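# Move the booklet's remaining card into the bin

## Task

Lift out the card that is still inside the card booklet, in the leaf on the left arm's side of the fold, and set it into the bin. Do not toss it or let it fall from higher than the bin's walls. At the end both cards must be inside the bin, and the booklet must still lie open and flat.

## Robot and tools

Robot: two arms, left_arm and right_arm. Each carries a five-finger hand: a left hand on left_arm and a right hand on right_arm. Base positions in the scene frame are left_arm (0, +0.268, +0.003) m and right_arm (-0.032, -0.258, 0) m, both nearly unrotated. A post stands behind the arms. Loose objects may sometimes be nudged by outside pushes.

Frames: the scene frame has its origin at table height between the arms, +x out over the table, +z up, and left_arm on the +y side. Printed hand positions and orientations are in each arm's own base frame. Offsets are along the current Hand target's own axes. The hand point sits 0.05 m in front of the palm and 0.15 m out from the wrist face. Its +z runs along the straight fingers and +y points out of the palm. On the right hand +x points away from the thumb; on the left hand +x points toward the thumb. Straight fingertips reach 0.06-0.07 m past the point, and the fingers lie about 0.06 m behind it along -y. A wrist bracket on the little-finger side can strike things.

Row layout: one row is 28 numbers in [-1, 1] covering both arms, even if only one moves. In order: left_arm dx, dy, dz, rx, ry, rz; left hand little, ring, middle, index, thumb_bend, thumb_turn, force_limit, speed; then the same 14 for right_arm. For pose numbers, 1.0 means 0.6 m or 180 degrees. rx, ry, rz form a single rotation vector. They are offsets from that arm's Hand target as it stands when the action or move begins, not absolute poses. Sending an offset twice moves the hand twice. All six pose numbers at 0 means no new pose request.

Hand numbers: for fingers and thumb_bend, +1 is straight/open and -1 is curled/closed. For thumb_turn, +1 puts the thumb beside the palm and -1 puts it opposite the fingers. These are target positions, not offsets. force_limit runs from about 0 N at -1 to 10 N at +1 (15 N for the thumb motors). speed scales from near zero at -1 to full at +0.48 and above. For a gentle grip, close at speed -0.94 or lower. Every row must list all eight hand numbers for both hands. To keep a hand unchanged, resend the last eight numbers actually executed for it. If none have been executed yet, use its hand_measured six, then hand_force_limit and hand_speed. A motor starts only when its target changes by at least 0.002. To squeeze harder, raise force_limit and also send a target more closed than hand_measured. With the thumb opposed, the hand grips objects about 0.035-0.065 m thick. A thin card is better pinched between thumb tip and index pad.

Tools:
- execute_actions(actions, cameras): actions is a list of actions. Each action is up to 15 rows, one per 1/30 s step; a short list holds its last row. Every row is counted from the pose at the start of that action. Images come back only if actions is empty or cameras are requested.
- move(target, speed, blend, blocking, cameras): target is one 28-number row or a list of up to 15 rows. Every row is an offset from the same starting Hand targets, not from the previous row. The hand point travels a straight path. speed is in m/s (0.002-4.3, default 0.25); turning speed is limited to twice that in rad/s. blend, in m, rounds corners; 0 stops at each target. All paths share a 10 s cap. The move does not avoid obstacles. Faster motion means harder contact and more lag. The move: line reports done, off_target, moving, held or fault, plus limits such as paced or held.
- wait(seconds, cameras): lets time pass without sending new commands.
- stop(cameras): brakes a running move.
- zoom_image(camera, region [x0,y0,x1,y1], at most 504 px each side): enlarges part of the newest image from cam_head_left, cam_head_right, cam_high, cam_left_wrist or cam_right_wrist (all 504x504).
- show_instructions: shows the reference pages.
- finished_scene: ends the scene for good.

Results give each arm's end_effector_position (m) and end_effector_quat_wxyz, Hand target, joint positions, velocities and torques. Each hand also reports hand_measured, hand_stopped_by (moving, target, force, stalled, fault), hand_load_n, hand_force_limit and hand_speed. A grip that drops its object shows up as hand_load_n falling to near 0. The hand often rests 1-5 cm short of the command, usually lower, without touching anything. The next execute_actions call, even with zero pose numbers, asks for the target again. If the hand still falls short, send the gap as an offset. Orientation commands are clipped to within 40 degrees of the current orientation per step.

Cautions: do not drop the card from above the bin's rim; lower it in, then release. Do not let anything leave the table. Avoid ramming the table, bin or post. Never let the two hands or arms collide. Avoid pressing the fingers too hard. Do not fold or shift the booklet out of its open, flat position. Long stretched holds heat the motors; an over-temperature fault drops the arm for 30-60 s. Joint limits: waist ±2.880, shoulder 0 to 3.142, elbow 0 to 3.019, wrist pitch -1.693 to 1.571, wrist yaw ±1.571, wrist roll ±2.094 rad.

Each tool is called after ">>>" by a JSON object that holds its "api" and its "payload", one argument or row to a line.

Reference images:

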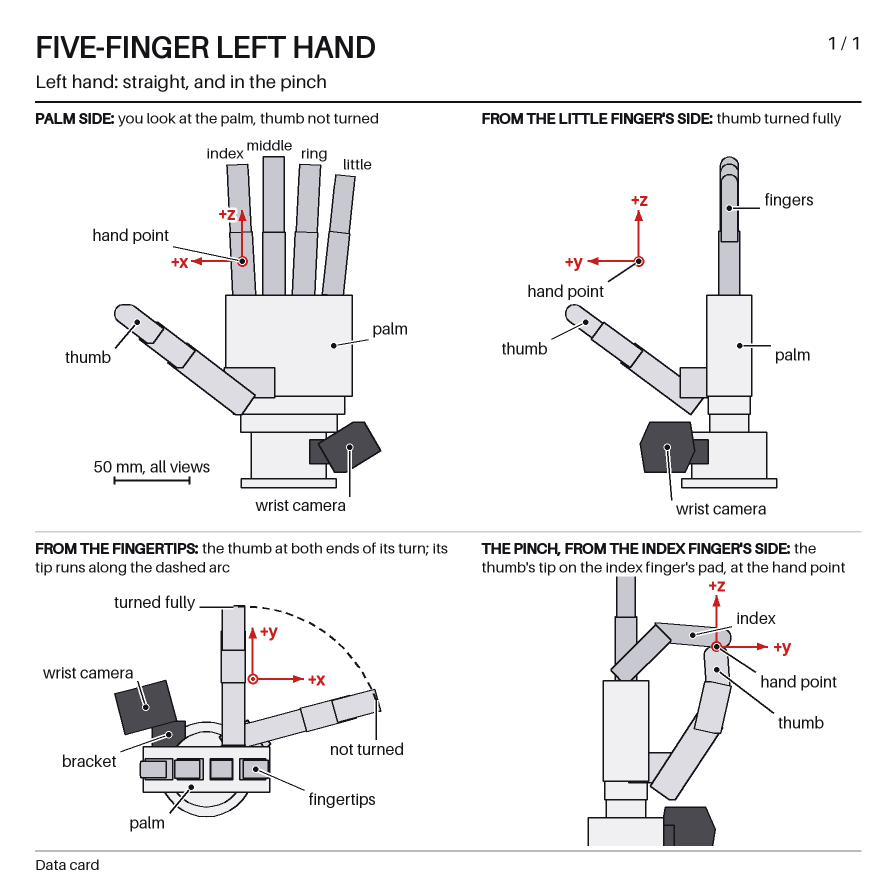

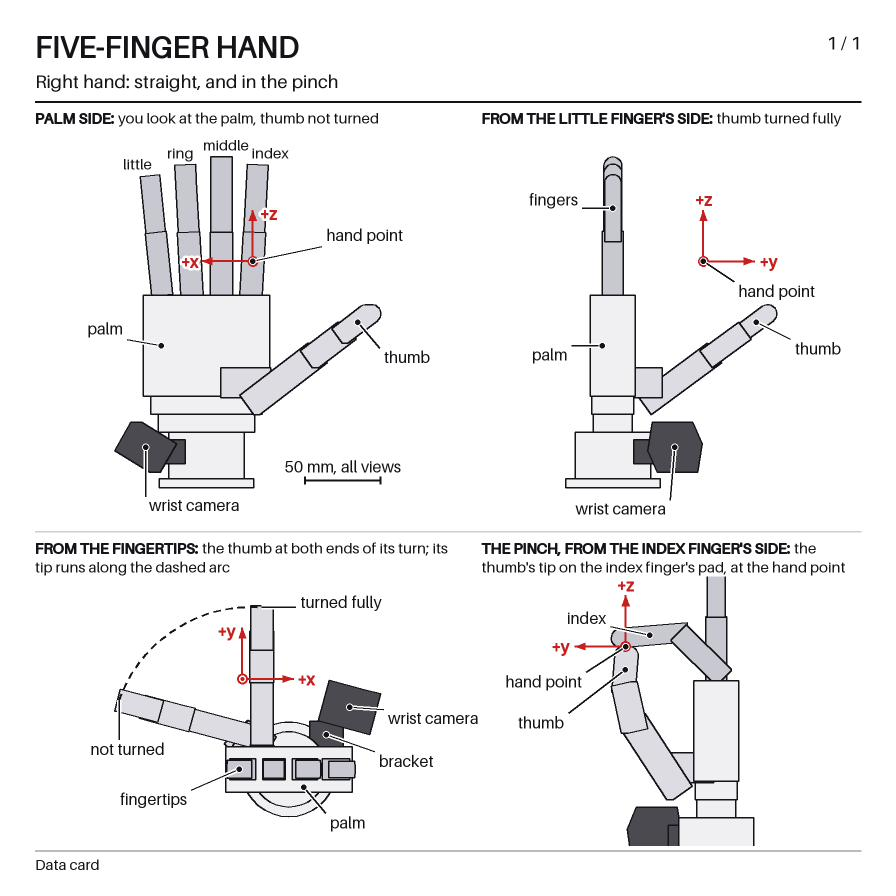

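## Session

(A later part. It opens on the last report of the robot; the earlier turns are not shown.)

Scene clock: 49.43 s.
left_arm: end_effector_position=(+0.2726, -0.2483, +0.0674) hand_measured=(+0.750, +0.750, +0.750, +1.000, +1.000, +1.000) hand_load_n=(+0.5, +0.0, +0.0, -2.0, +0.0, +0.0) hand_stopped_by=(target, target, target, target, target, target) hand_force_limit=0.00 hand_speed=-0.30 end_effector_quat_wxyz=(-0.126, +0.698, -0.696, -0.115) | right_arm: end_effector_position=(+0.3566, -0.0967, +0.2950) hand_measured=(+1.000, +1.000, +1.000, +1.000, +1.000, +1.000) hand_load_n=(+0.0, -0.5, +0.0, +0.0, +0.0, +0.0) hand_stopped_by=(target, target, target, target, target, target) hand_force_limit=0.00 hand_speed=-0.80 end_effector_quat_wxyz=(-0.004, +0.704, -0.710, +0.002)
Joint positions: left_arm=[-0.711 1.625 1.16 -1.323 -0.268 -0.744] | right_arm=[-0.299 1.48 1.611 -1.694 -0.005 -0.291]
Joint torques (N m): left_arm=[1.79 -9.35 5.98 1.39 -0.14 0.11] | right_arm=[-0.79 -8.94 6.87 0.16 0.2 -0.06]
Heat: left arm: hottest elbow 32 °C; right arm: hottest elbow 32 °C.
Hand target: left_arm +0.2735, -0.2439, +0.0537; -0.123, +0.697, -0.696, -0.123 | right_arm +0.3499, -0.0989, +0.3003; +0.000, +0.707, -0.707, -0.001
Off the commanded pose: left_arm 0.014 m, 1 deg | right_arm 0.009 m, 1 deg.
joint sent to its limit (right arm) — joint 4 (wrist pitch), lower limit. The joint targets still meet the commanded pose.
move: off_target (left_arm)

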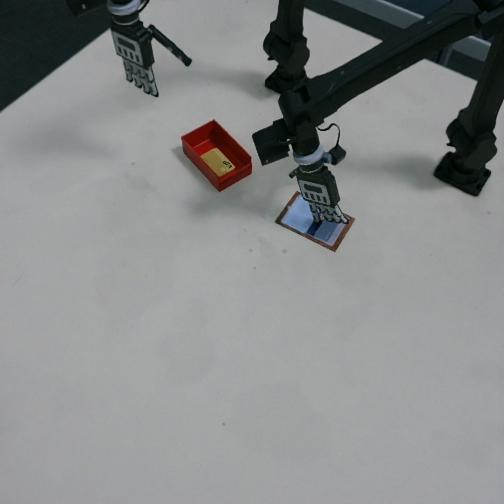

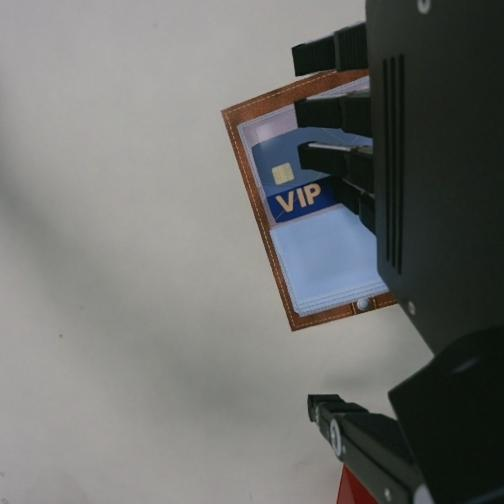

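>>> {"api": "move", "payload": {
  "target": [
    [-0.029,0,-0.039,0,0,0,0.75,0.75,0.75,1,1,1,0,-0.3,0,0,0,0,0,0,1,1,1,1,1,1,0,-0.8],
    [-0.0105,0,0.0043,0,0,0,0.75,0.75,0.75,1,1,1,0,-0.3,0,0,0,0,0,0,1,1,1,1,1,1,0,-0.8]
  ],
  "speed": 0.08,
  "cameras": ["cam_high","cam_left_wrist"]
}}

>>> {"api": "zoom_image", "payload": {
  "camera": "cam_high",
  "region": [270, 180, 370, 260]
}}

>>> {"api": "zoom_image", "payload": {
  "camera": "cam_left_wrist",
  "region": [210, 80, 390, 330]
}}

Scene clock: 51.20 s.
left_arm: end_effector_position=(+0.2735, -0.2405, +0.0673) hand_measured=(+0.750, +0.750, +0.750, +1.000, +1.000, +1.000) hand_load_n=(+0.0, +0.0, +0.0, -2.5, +0.0, +0.0) hand_stopped_by=(target, target, target, target, target, target) hand_force_limit=0.00 hand_speed=-0.30 end_effector_quat_wxyz=(-0.126, +0.699, -0.695, -0.116) | right_arm: end_effector_position=(+0.3566, -0.0967, +0.2950) hand_measured=(+1.000, +1.000, +1.000, +1.000, +1.000, +1.000) hand_load_n=(+0.0, +0.0, +0.0, +0.0, +0.0, +0.0) hand_stopped_by=(target, target, target, target, target, target) hand_force_limit=0.00 hand_speed=-0.80 end_effector_quat_wxyz=(-0.004, +0.704, -0.710, +0.002)
Joint positions: left_arm=[-0.696 1.615 1.147 -1.318 -0.27 -0.731] | right_arm=[-0.299 1.48 1.611 -1.694 -0.005 -0.291]
Joint torques (N m): left_arm=[1.49 -9.23 5.87 1.44 -0.15 0.06] | right_arm=[-0.73 -8.94 6.86 0.17 0.2 -0.06]
Heat: left arm: hottest elbow 32 °C; right arm: hottest elbow 32 °C.
Hand target: left_arm +0.2734, -0.2370, +0.0534; -0.123, +0.697, -0.696, -0.123 | right_arm +0.3499, -0.0989, +0.3003; +0.000, +0.707, -0.707, -0.001
Off the commanded pose: left_arm 0.014 m, 1 deg | right_arm 0.009 m, 1 deg.
joint sent to its limit (right arm) — joint 4 (wrist pitch), lower limit. The joint targets still meet the commanded pose.
move: off_target (left_arm)

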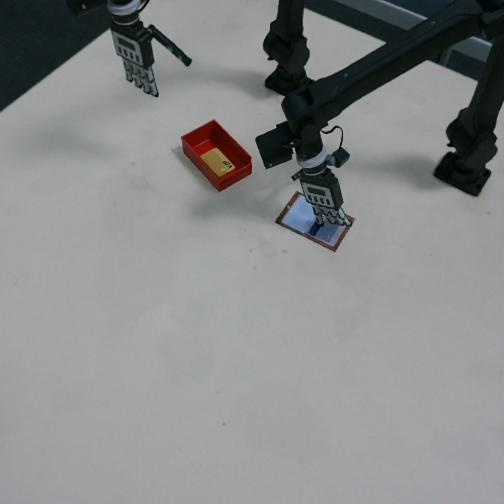

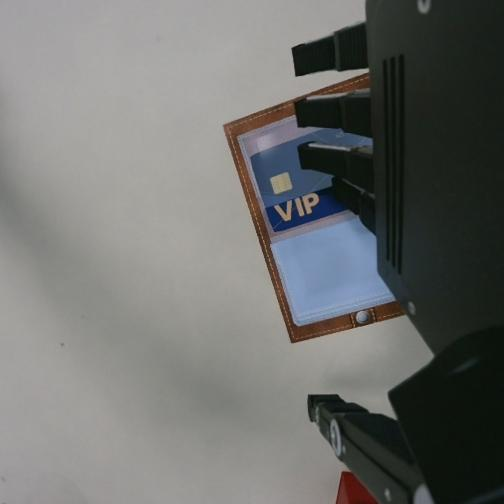

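Scaled by 5.040.

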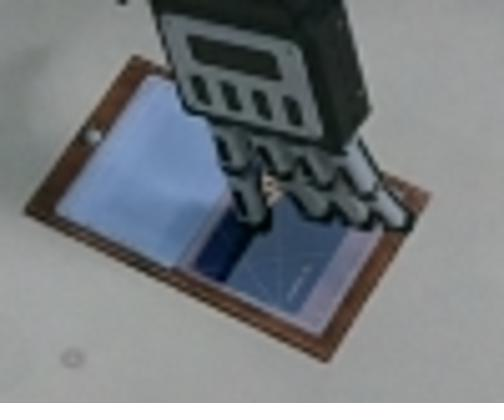

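Scaled by 2.016.

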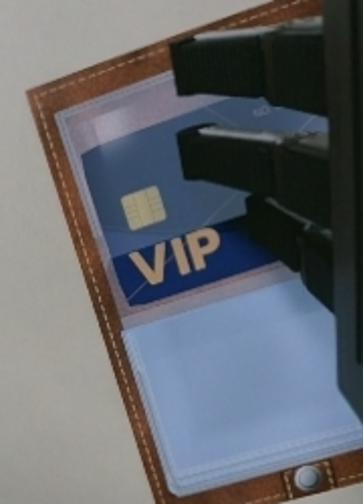

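>>> {"api": "move", "payload": {
  "target": [
    [0.094,0,-0.0342,0,0,0,0.75,0.75,0.75,1,1,1,0,-0.3,0,0,0,0,0,0,1,1,1,1,1,1,0,-0.8]
  ],
  "speed": 0.06,
  "cameras": ["cam_high","cam_left_wrist","cam_head_left"]
}}

>>> {"api": "zoom_image", "payload": {
  "camera": "cam_high",
  "region": [270, 180, 370, 260]
}}

>>> {"api": "zoom_image", "payload": {
  "camera": "cam_left_wrist",
  "region": [210, 80, 390, 330]
}}

Scene clock: 53.23 s.
left_arm: end_effector_position=(+0.2737, -0.2734, +0.0666) hand_measured=(+0.750, +0.750, +0.750, +1.000, +1.000, +1.000) hand_load_n=(+0.0, +0.0, +0.0, -0.5, +0.0, +0.0) hand_stopped_by=(target, target, target, target, target, target) hand_force_limit=0.00 hand_speed=-0.30 end_effector_quat_wxyz=(-0.134, +0.696, -0.694, -0.126) | right_arm: end_effector_position=(+0.3566, -0.0967, +0.2950) hand_measured=(+1.000, +1.000, +1.000, +1.000, +1.000, +1.000) hand_load_n=(-0.5, +0.0, +0.0, +0.0, +0.0, +0.0) hand_stopped_by=(target, target, target, target, target, target) hand_force_limit=0.00 hand_speed=-0.80 end_effector_quat_wxyz=(-0.004, +0.704, -0.710, +0.002)
Joint positions: left_arm=[-0.758 1.686 1.231 -1.369 -0.273 -0.797] | right_arm=[-0.299 1.48 1.611 -1.694 -0.005 -0.291]
Joint torques (N m): left_arm=[-1.49 -8.06 9.22 1.22 0.76 -0.23] | right_arm=[-0.79 -9 6.89 0.16 0.2 -0.06]
Heat: left arm: hottest elbow 32 °C; right arm: hottest elbow 32 °C.
Hand target: left_arm +0.2735, -0.2970, +0.0534; -0.123, +0.697, -0.696, -0.123 | right_arm +0.3499, -0.0989, +0.3003; +0.000, +0.707, -0.707, -0.001
Off the commanded pose: left_arm 0.027 m, 1 deg | right_arm 0.009 m, 1 deg.
joint sent to its limit (right arm) — joint 4 (wrist pitch), lower limit. The joint targets still meet the commanded pose.
move: off_target (left_arm)
Images, in order (width x height): cam_head_left 504x504, cam_high 504x504, cam_left_wrist 504x504.

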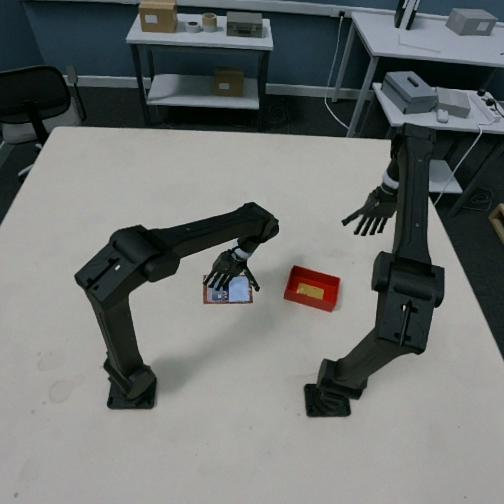

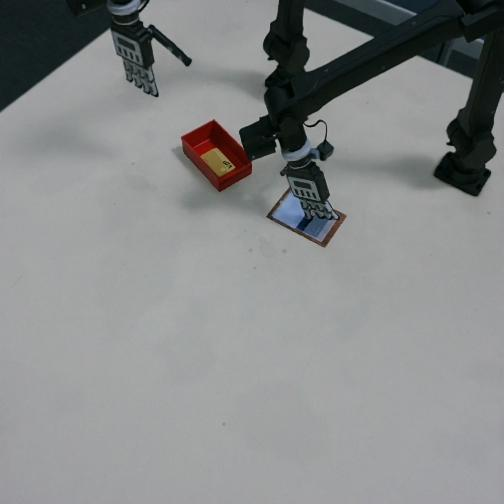

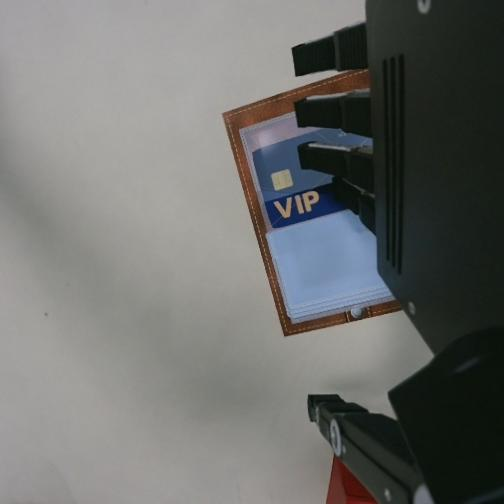

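Scaled by 5.040.

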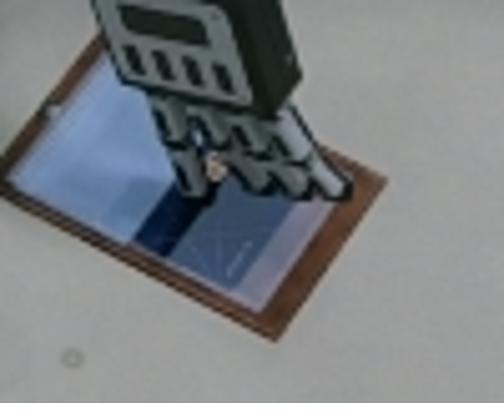

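Scaled by 2.016.

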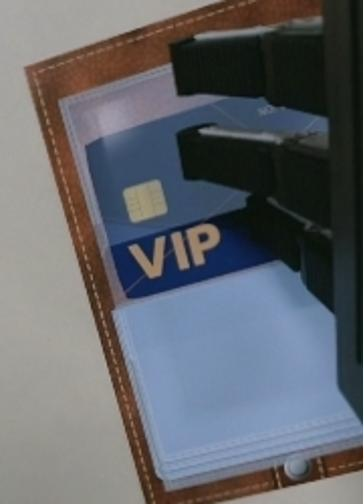

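>>> {"api": "move", "payload": {
  "target": [
    [-0.0285,0,-0.0783,0,0,0,0.75,0.75,0.75,1,1,1,0,-0.3,0,0,0,0,0,0,1,1,1,1,1,1,0,-0.8],
    [-0.1575,-0.044,-0.2035,0.494,0.387,0.231,0.75,0.75,0.75,1,1,1,0,-0.3,0,0,0,0,0,0,1,1,1,1,1,1,0,-0.8]
  ],
  "speed": 0.25,
  "blend": 0.02,
  "cameras": ["all"]
}}

Scene clock: 62.93 s.
left_arm: end_effector_position=(+0.2975, -0.2527, +0.2029) hand_measured=(+0.750, +0.750, +0.750, +1.000, +1.000, +1.000) hand_load_n=(+0.0, +0.0, +0.0, +0.0, +0.0, +0.0) hand_stopped_by=(target, target, target, target, target, target) hand_force_limit=0.00 hand_speed=-0.30 end_effector_quat_wxyz=(+0.124, -0.112, +0.697, -0.697) | right_arm: end_effector_position=(+0.3566, -0.0967, +0.2950) hand_measured=(+1.000, +1.000, +1.000, +1.000, +1.000, +1.000) hand_load_n=(+0.0, +0.0, +0.0, +0.0, +0.0, +0.0) hand_stopped_by=(target, target, target, target, target, target) hand_force_limit=0.00 hand_speed=-0.80 end_effector_quat_wxyz=(-0.004, +0.704, -0.710, +0.002)
Joint positions: left_arm=[-0.221 1.038 0.397 0.647 1.014 0.013] | right_arm=[-0.299 1.48 1.611 -1.694 -0.005 -0.291]
Joint torques (N m): left_arm=[1.79 -2.67 7.87 2.65 0.06 -0.19] | right_arm=[-0.79 -9 6.87 0.17 0.2 -0.06]
Heat: left arm: hottest elbow 33 °C; right arm: hottest elbow 33 °C.
Hand target: left_arm +0.2998, -0.2499, +0.2005; +0.122, -0.121, +0.695, -0.698 | right_arm +0.3499, -0.0989, +0.3003; +0.000, +0.707, -0.707, -0.001
Off the commanded pose: left_arm 0.004 m, 1 deg | right_arm 0.009 m, 1 deg.
joint sent to its limit (right arm) — joint 4 (wrist pitch), lower limit. The joint targets still meet the commanded pose.
move: done

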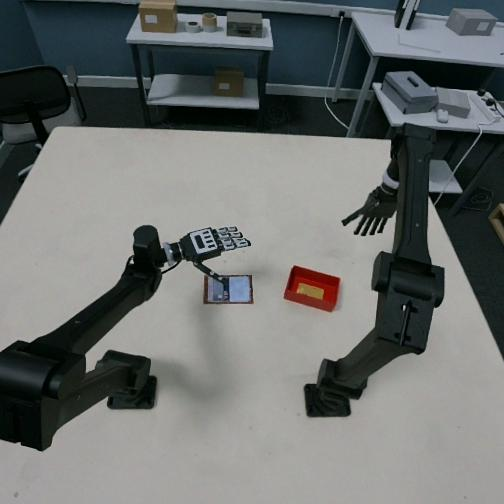

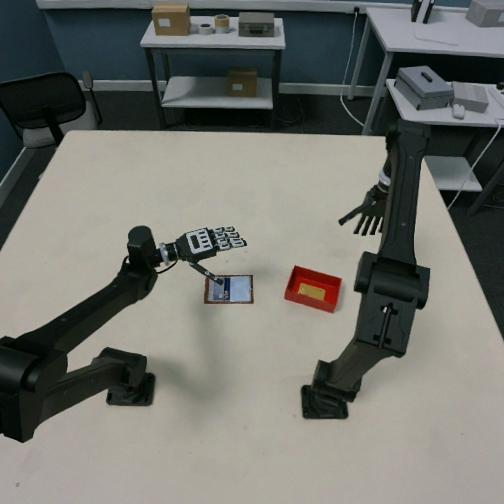

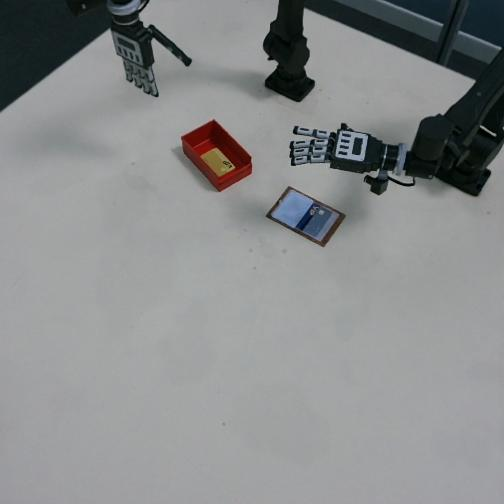

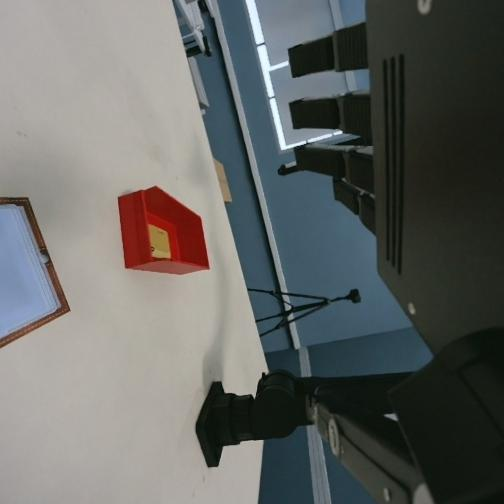

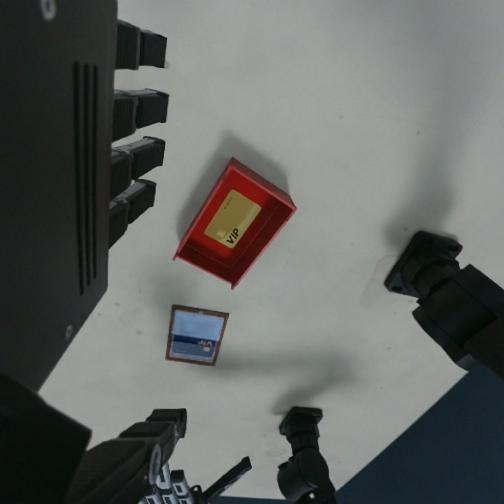

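>>> {"api": "move", "payload": {
  "target": [
    [-0.0695,0.255,0.004,0,0,0,0.75,0.75,0.75,1,1,1,0,-0.3,0,0,0,0,0,0,1,1,1,1,1,1,0,-0.8]
  ],
  "speed": 0.15,
  "cameras": ["all"]
}}

Scene clock: 65.37 s.
left_arm: end_effector_position=(+0.3311, -0.2412, +0.0467) hand_measured=(+0.750, +0.750, +0.750, +1.000, +1.000, +1.000) hand_load_n=(+0.0, +0.0, +0.0, -0.5, +0.0, -0.5) hand_stopped_by=(target, target, target, target, target, target) hand_force_limit=0.00 hand_speed=-0.30 end_effector_quat_wxyz=(+0.118, -0.117, +0.699, -0.695) | right_arm: end_effector_position=(+0.3566, -0.0967, +0.2950) hand_measured=(+1.000, +1.000, +1.000, +1.000, +1.000, +1.000) hand_load_n=(+0.0, +0.0, +0.0, +0.0, +0.0, +0.0) hand_stopped_by=(target, target, target, target, target, target) hand_force_limit=0.00 hand_speed=-0.80 end_effector_quat_wxyz=(-0.004, +0.704, -0.710, +0.002)
Joint positions: left_arm=[-0.159 1.783 0.365 1.406 1.078 0.012] | right_arm=[-0.299 1.48 1.611 -1.694 -0.005 -0.291]
Joint torques (N m): left_arm=[1.9 -7 3.89 2.5 0.07 -0.21] | right_arm=[-0.79 -9 6.87 0.16 0.2 -0.06]
Heat: left arm: hottest elbow 32 °C; right arm: hottest elbow 33 °C.
Hand target: left_arm +0.3402, -0.2387, +0.0476; +0.122, -0.120, +0.695, -0.698 | right_arm +0.3499, -0.0989, +0.3003; +0.000, +0.707, -0.707, -0.001
Off the commanded pose: left_arm 0.010 m, 1 deg | right_arm 0.009 m, 1 deg.
joint sent to its limit (right arm) — joint 4 (wrist pitch), lower limit. The joint targets still meet the commanded pose.
move: done

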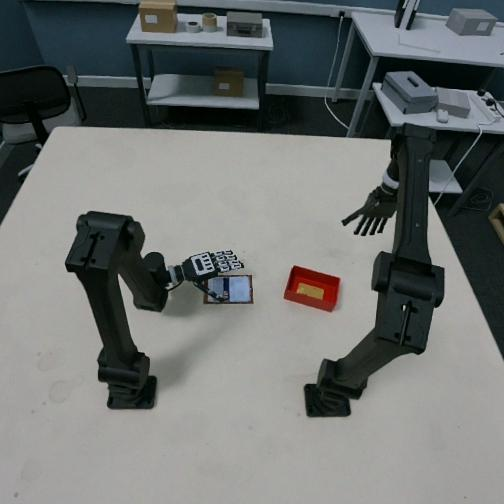

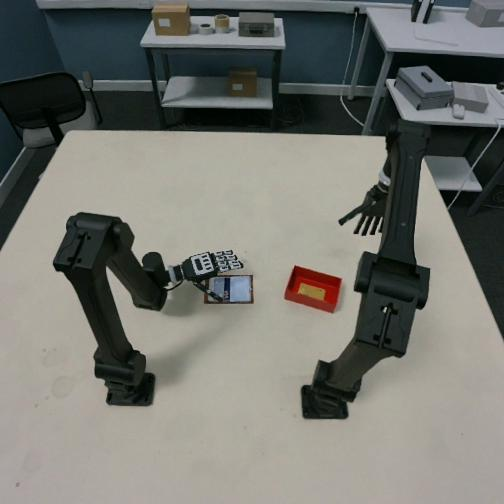

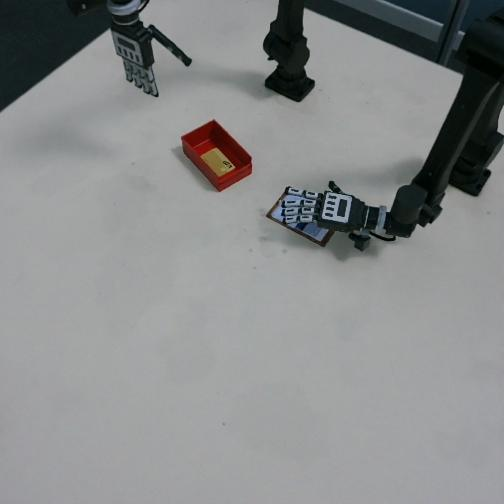

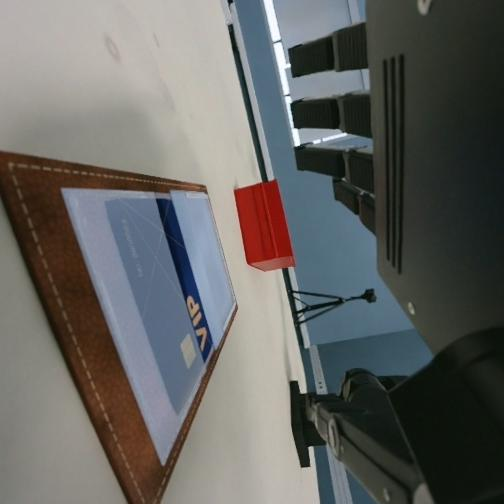

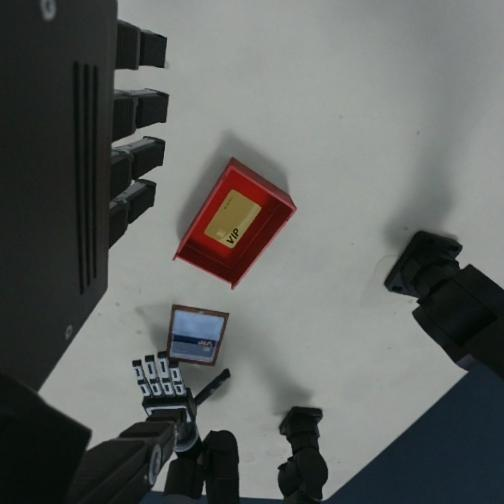

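Great close-up. Zoom in.

>>> {"api": "zoom_image", "payload": {
  "camera": "cam_left_wrist",
  "region": [100, 160, 250, 360]
}}

>>> {"api": "zoom_image", "payload": {
  "camera": "cam_left_wrist",
  "region": [140, 170, 220, 250]
}}

>>> {"api": "zoom_image", "payload": {
  "camera": "cam_left_wrist",
  "region": [170, 280, 250, 370]
}}

>>> {"api": "zoom_image", "payload": {
  "camera": "cam_left_wrist",
  "region": [0, 150, 200, 504]
}}

Scaled by 2.520.

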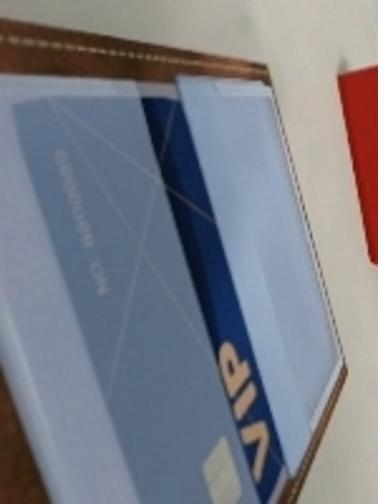

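Scaled by 6.300.

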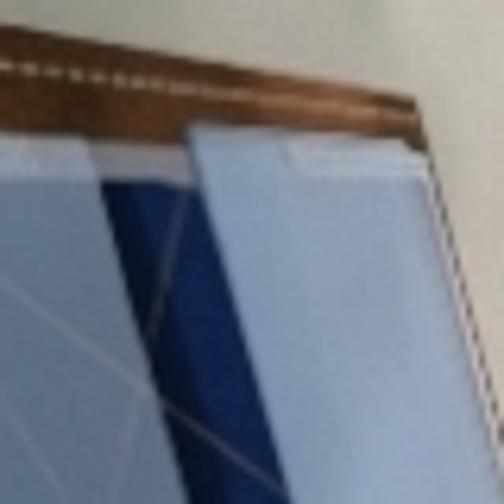

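Scaled by 5.600.

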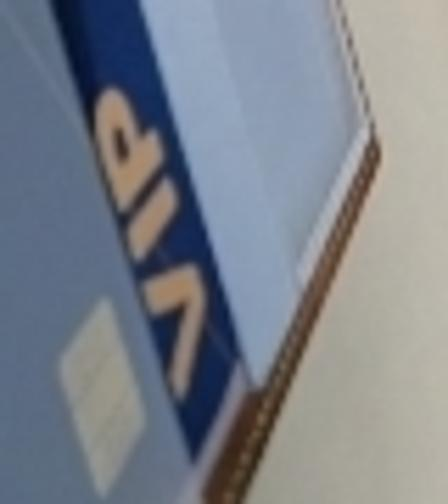

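Scaled by 1.424.

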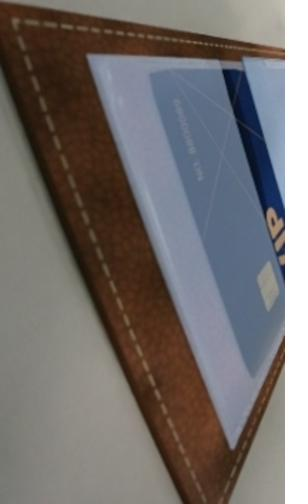

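>>> {"api": "move", "payload": {
  "target": [
    [0.0,-0.2,0.0,0,0,0,0.75,0.75,0.75,1,1,1,0,-0.3,0,0,0,0,0,0,1,1,1,1,1,1,0,-0.8],
    [0.069,-0.254,-0.0057,-0.494,-0.387,-0.231,0.75,0.75,0.75,1,1,1,0,-0.3,0,0,0,0,0,0,1,1,1,1,1,1,0,-0.8],
    [0.1212,-0.0623,0.0079,-0.494,-0.387,-0.231,0.75,0.75,0.75,1,1,1,0,-0.3,0,0,0,0,0,0,1,1,1,1,1,1,0,-0.8]
  ],
  "speed": [0.25,0.5,0.15],
  "blend": [0.03,0.03,0],
  "cameras": ["cam_high","cam_left_wrist"]
}}

>>> {"api": "zoom_image", "payload": {
  "camera": "cam_high",
  "region": [260, 170, 360, 250]
}}

Scene clock: 70.47 s.
left_arm: end_effector_position=(+0.2744, -0.2624, +0.0899) hand_measured=(+0.750, +0.750, +0.750, +1.000, +1.000, +1.000) hand_load_n=(+0.0, +0.0, +0.0, +0.0, +0.0, +0.0) hand_stopped_by=(target, target, target, target, target, target) hand_force_limit=0.00 hand_speed=-0.30 end_effector_quat_wxyz=(-0.122, +0.695, -0.698, -0.122) | right_arm: end_effector_position=(+0.3566, -0.0967, +0.2950) hand_measured=(+1.000, +1.000, +1.000, +1.000, +1.000, +1.000) hand_load_n=(+0.0, +0.0, +0.0, +0.5, +0.0, +0.0) hand_stopped_by=(target, target, target, target, target, target) hand_force_limit=0.00 hand_speed=-0.80 end_effector_quat_wxyz=(-0.004, +0.704, -0.710, +0.002)
Joint positions: left_arm=[-0.73 1.638 1.237 -1.407 -0.257 -0.756] | right_arm=[-0.299 1.48 1.611 -1.694 -0.005 -0.291]
Joint torques (N m): left_arm=[-0.09 -10.58 7.41 0.7 -0.18 -0.2] | right_arm=[-0.85 -9 6.86 0.17 0.2 -0.06]
Heat: left arm: hottest elbow 33 °C; right arm: hottest elbow 33 °C.
Hand target: left_arm +0.2732, -0.2676, +0.0849; -0.123, +0.697, -0.696, -0.123 | right_arm +0.3499, -0.0989, +0.3003; +0.000, +0.707, -0.707, -0.001
Off the commanded pose: left_arm 0.007 m, 0 deg | right_arm 0.009 m, 1 deg.
joint sent to its limit (right arm) — joint 4 (wrist pitch), lower limit. The joint targets still meet the commanded pose.
move: done

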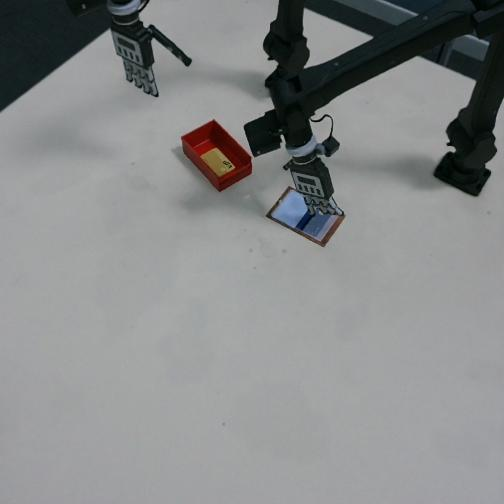

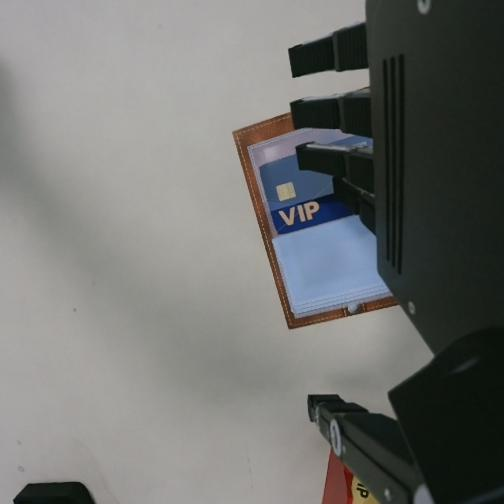

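Scaled by 5.040.

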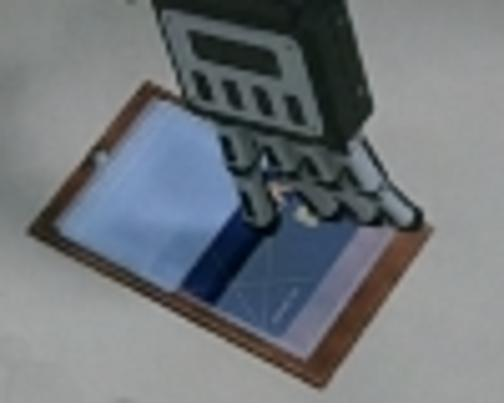

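>>> {"api": "move", "payload": {
  "target": [
    [0.0155,0,0.0502,0,0,0,0.75,0.75,0.75,1,1,1,0,-0.3,0,0,0,0,0,0,1,1,1,1,1,1,0,-0.8]
  ],
  "speed": 0.06,
  "cameras": ["cam_high","cam_left_wrist"]
}}

>>> {"api": "zoom_image", "payload": {
  "camera": "cam_high",
  "region": [260, 170, 360, 250]
}}

Scene clock: 71.63 s.
left_arm: end_effector_position=(+0.2761, -0.2637, +0.0680) hand_measured=(+0.750, +0.750, +0.750, +1.000, +1.000, +1.000) hand_load_n=(+0.0, +0.0, +0.0, -2.5, +0.0, +0.0) hand_stopped_by=(target, target, target, target, target, target) hand_force_limit=0.00 hand_speed=-0.30 end_effector_quat_wxyz=(-0.123, +0.696, -0.698, -0.116) | right_arm: end_effector_position=(+0.3566, -0.0967, +0.2950) hand_measured=(+1.000, +1.000, +1.000, +1.000, +1.000, +1.000) hand_load_n=(-0.5, +0.0, +0.5, +0.0, +0.0, +0.0) hand_stopped_by=(target, target, target, target, target, target) hand_force_limit=0.00 hand_speed=-0.80 end_effector_quat_wxyz=(-0.004, +0.704, -0.710, +0.002)
Joint positions: left_arm=[-0.73 1.657 1.202 -1.339 -0.259 -0.757] | right_arm=[-0.299 1.48 1.611 -1.694 -0.005 -0.291]
Joint torques (N m): left_arm=[0.15 -9.58 6.31 1.25 -0.17 -0.17] | right_arm=[-0.73 -9 6.87 0.16 0.2 -0.06]
Heat: left arm: hottest elbow 33 °C; right arm: hottest elbow 33 °C.
Hand target: left_arm +0.2733, -0.2660, +0.0534; -0.123, +0.697, -0.696, -0.123 | right_arm +0.3499, -0.0989, +0.3003; +0.000, +0.707, -0.707, -0.001
Off the commanded pose: left_arm 0.015 m, 1 deg | right_arm 0.009 m, 1 deg.
joint sent to its limit (right arm) — joint 4 (wrist pitch), lower limit. The joint targets still meet the commanded pose.
move: off_target (left_arm)

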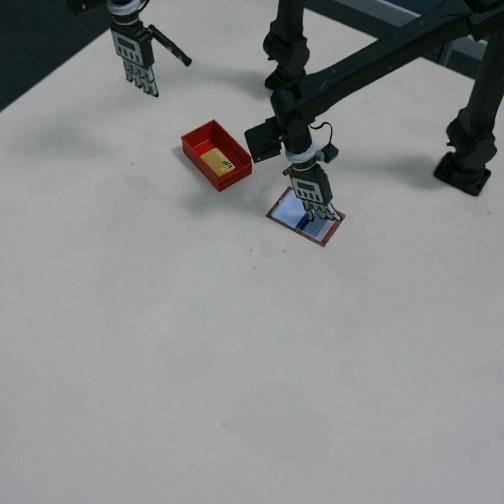

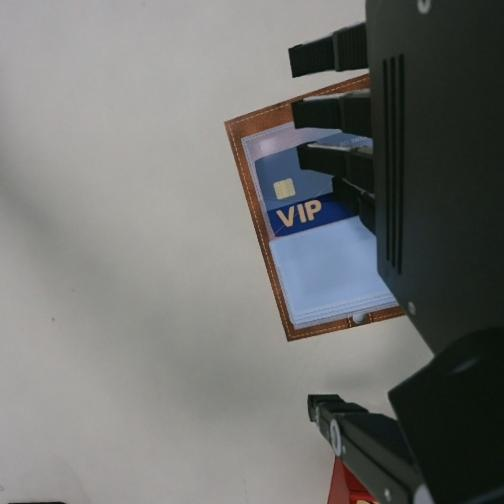

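Scaled by 5.040.

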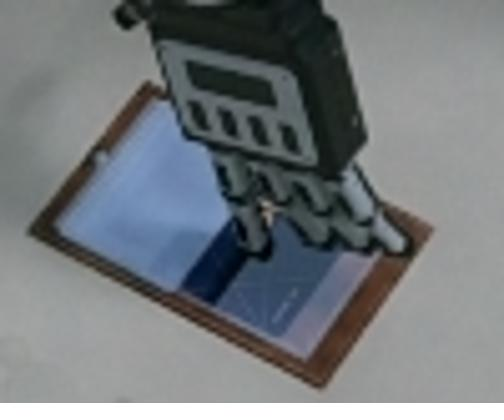

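>>> {"api": "move", "payload": {
  "target": [
    [0.0,0,-0.025,0,0,0,0.75,0.75,0.75,1,1,1,0,-0.3,0,0,0,0,0,0,1,1,1,1,1,1,0,-0.8],
    [0.0078,0,-0.0028,0,0,0,0.75,0.75,0.75,1,1,1,0,-0.3,0,0,0,0,0,0,1,1,1,1,1,1,0,-0.8]
  ],
  "speed": 0.06,
  "cameras": ["cam_high","cam_left_wrist"]
}}

>>> {"api": "zoom_image", "payload": {
  "camera": "cam_high",
  "region": [260, 170, 360, 250]
}}

>>> {"api": "zoom_image", "payload": {
  "camera": "cam_left_wrist",
  "region": [210, 80, 390, 330]
}}

Scene clock: 73.07 s.
left_arm: end_effector_position=(+0.2748, -0.2651, +0.0680) hand_measured=(+0.750, +0.750, +0.750, +1.000, +1.000, +1.000) hand_load_n=(+0.0, +0.0, +0.0, -1.0, +0.0, +0.0) hand_stopped_by=(target, target, target, target, target, target) hand_force_limit=0.00 hand_speed=-0.30 end_effector_quat_wxyz=(-0.125, +0.696, -0.697, -0.116) | right_arm: end_effector_position=(+0.3566, -0.0967, +0.2950) hand_measured=(+1.000, +1.000, +1.000, +1.000, +1.000, +1.000) hand_load_n=(+0.0, +0.0, +0.0, +0.0, +0.0, +0.0) hand_stopped_by=(target, target, target, target, target, target) hand_force_limit=0.00 hand_speed=-0.80 end_effector_quat_wxyz=(-0.004, +0.704, -0.710, +0.002)
Joint positions: left_arm=[-0.735 1.657 1.202 -1.34 -0.26 -0.763] | right_arm=[-0.299 1.48 1.611 -1.694 -0.005 -0.291]
Joint torques (N m): left_arm=[-0.03 -8.94 7.04 1.14 -0.07 -0.19] | right_arm=[-0.73 -9 6.87 0.16 0.2 -0.06]
Heat: left arm: hottest elbow 33 °C; right arm: hottest elbow 33 °C.
Hand target: left_arm +0.2733, -0.2710, +0.0534; -0.123, +0.697, -0.696, -0.123 | right_arm +0.3499, -0.0989, +0.3003; +0.000, +0.707, -0.707, -0.001
Off the commanded pose: left_arm 0.016 m, 1 deg | right_arm 0.009 m, 1 deg.
joint sent to its limit (right arm) — joint 4 (wrist pitch), lower limit. The joint targets still meet the commanded pose.
move: off_target (left_arm)

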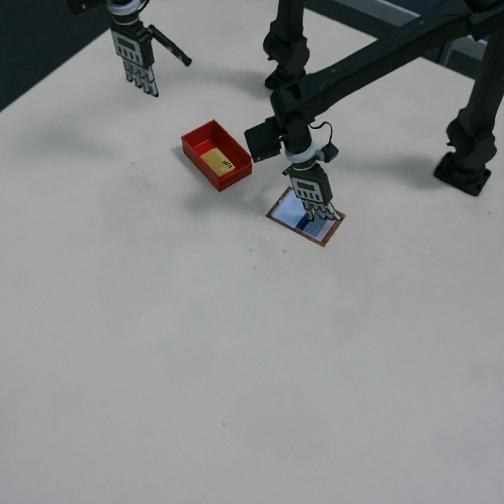

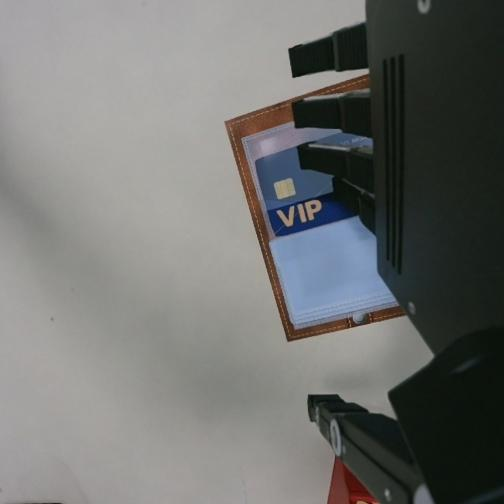

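Scaled by 5.040.

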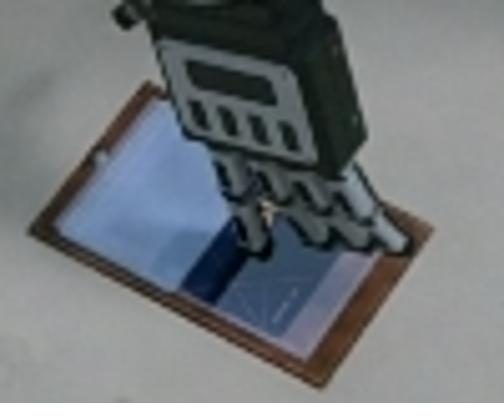

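Scaled by 2.016.

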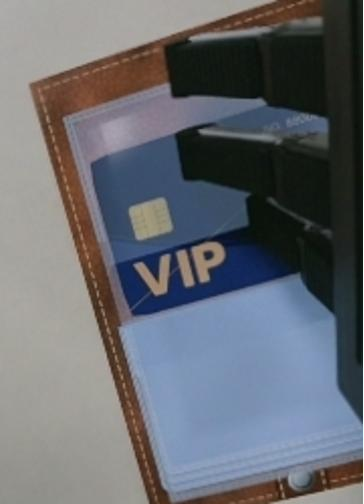

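>>> {"api": "move", "payload": {
  "target": [
    [0.0094,0.05,-0.0034,0,0,0,0.75,0.75,0.75,1,1,1,0,-0.3,0,0,0,0,0,0,1,1,1,1,1,1,0,-0.8]
  ],
  "speed": 0.06,
  "cameras": ["cam_high","cam_left_wrist"]
}}

>>> {"api": "zoom_image", "payload": {
  "camera": "cam_high",
  "region": [260, 170, 360, 250]
}}

>>> {"api": "zoom_image", "payload": {
  "camera": "cam_left_wrist",
  "region": [210, 80, 390, 330]
}}

Scene clock: 74.47 s.
left_arm: end_effector_position=(+0.2615, -0.2705, +0.0656) hand_measured=(+0.750, +0.750, +0.750, +1.000, +1.000, +1.000) hand_load_n=(+0.0, +0.0, +0.0, +0.0, +0.0, +0.0) hand_stopped_by=(target, target, target, target, target, target) hand_force_limit=0.00 hand_speed=-0.30 end_effector_quat_wxyz=(-0.136, +0.704, -0.688, -0.111) | right_arm: end_effector_position=(+0.3566, -0.0967, +0.2950) hand_measured=(+1.000, +1.000, +1.000, +1.000, +1.000, +1.000) hand_load_n=(+0.0, +0.0, +0.0, +0.0, +0.0, +0.0) hand_stopped_by=(target, target, target, target, target, target) hand_force_limit=0.00 hand_speed=-0.80 end_effector_quat_wxyz=(-0.004, +0.704, -0.710, +0.002)
Joint positions: left_arm=[-0.773 1.639 1.175 -1.336 -0.271 -0.827] | right_arm=[-0.299 1.48 1.611 -1.694 -0.005 -0.291]
Joint torques (N m): left_arm=[-1.61 -10.17 5.34 0.88 0.79 -0.1] | right_arm=[-0.73 -8.94 6.87 0.17 0.2 -0.06]
Heat: left arm: hottest elbow 33 °C; right arm: hottest elbow 33 °C.
Hand target: left_arm +0.2434, -0.2770, +0.0534; -0.123, +0.697, -0.696, -0.122 | right_arm +0.3499, -0.0989, +0.3003; +0.000, +0.707, -0.707, -0.001
Off the commanded pose: left_arm 0.023 m, 2 deg | right_arm 0.009 m, 1 deg.
joint sent to its limit (right arm) — joint 4 (wrist pitch), lower limit. The joint targets still meet the commanded pose.
move: off_target (left_arm)

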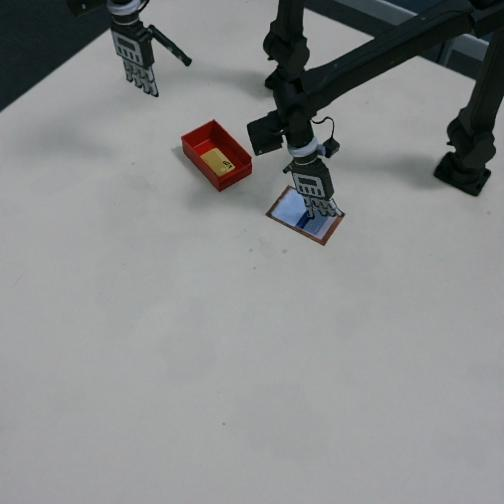

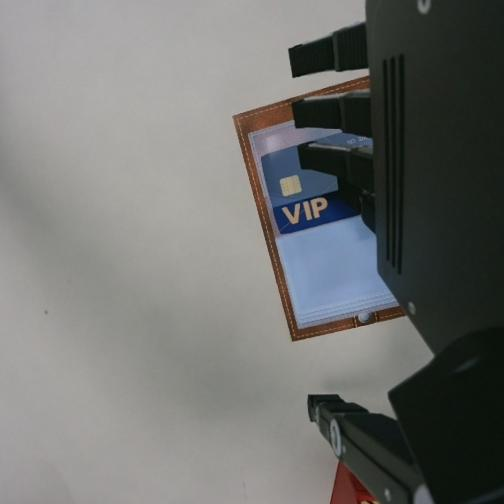

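Scaled by 5.040.

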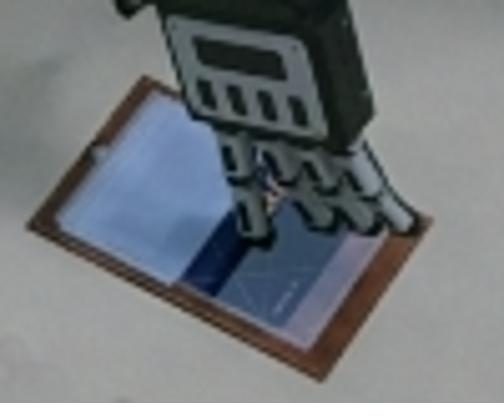

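Scaled by 2.016.

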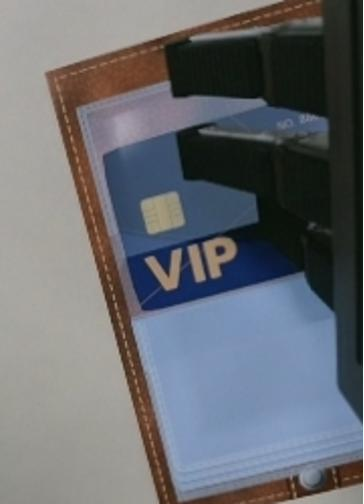

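>>> {"api": "move", "payload": {
  "target": [
    [-0.01,0,-0.04,0,0,0,0.75,0.75,0.75,1,1,1,0,-0.3,0,0,0,0,0,0,1,1,1,1,1,1,0,-0.8],
    [-0.104,-0.05,-0.081,0,0.111,0,0.75,0.75,0.75,1,1,1,0,-0.3,0,0,0,0,0,0,1,1,1,1,1,1,0,-0.8],
    [-0.104,-0.05,-0.081,0,0.111,0,0.5,0.5,0.5,1,1,-1,0,-0.3,0,0,0,0,0,0,1,1,1,1,1,1,0,-0.8]
  ],
  "speed": 0.15,
  "cameras": ["cam_high","cam_left_wrist"]
}}

Scene clock: 80.60 s.
left_arm: end_effector_position=(+0.2715, -0.2375, +0.1181) hand_measured=(+0.500, +0.500, +0.500, +1.000, +1.000, -1.000) hand_load_n=(+0.0, +0.0, +0.0, +0.0, +0.0, +0.0) hand_stopped_by=(target, target, target, target, target, target) hand_force_limit=0.00 hand_speed=-0.30 end_effector_quat_wxyz=(+0.000, +0.710, -0.704, -0.007) | right_arm: end_effector_position=(+0.3566, -0.0967, +0.2950) hand_measured=(+1.000, +1.000, +1.000, +1.000, +1.000, +1.000) hand_load_n=(+0.0, +0.0, +0.0, +0.0, -0.5, +0.0) hand_stopped_by=(target, target, target, target, target, target) hand_force_limit=0.00 hand_speed=-0.80 end_effector_quat_wxyz=(-0.004, +0.704, -0.710, +0.002)
Joint positions: left_arm=[-0.557 1.427 1.082 -1.24 -0.003 -0.565] | right_arm=[-0.299 1.48 1.611 -1.694 -0.005 -0.291]
Joint torques (N m): left_arm=[1.49 -9.93 7.61 1.09 0.03 0.11] | right_arm=[-0.79 -8.94 6.87 0.17 0.2 -0.06]
Heat: left arm: hottest elbow 32 °C; right arm: hottest elbow 33 °C.
Hand target: left_arm +0.2732, -0.2349, +0.1204; -0.001, +0.707, -0.707, +0.000 | right_arm +0.3499, -0.0989, +0.3003; +0.000, +0.707, -0.707, -0.001
Off the commanded pose: left_arm 0.004 m, 1 deg | right_arm 0.009 m, 1 deg.
joint sent to its limit (right arm) — joint 4 (wrist pitch), lower limit. The joint targets still meet the commanded pose.
move: done

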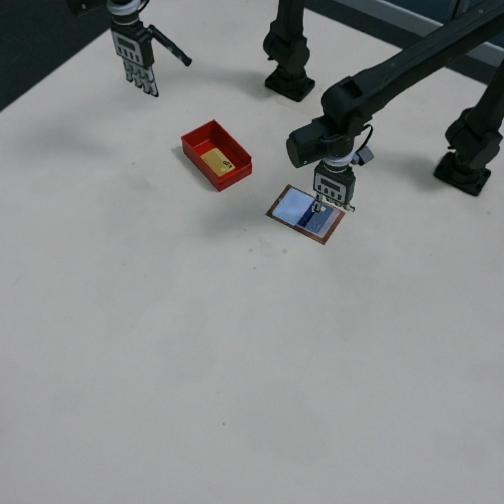

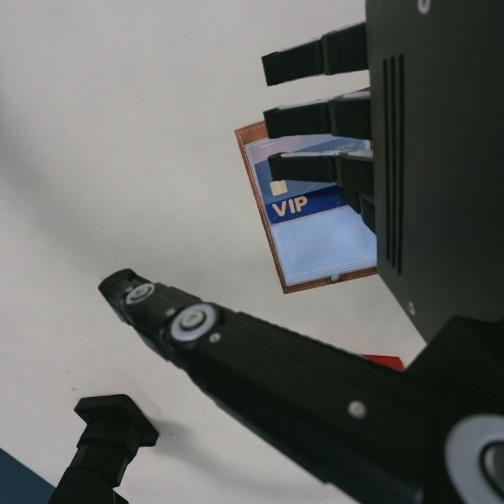

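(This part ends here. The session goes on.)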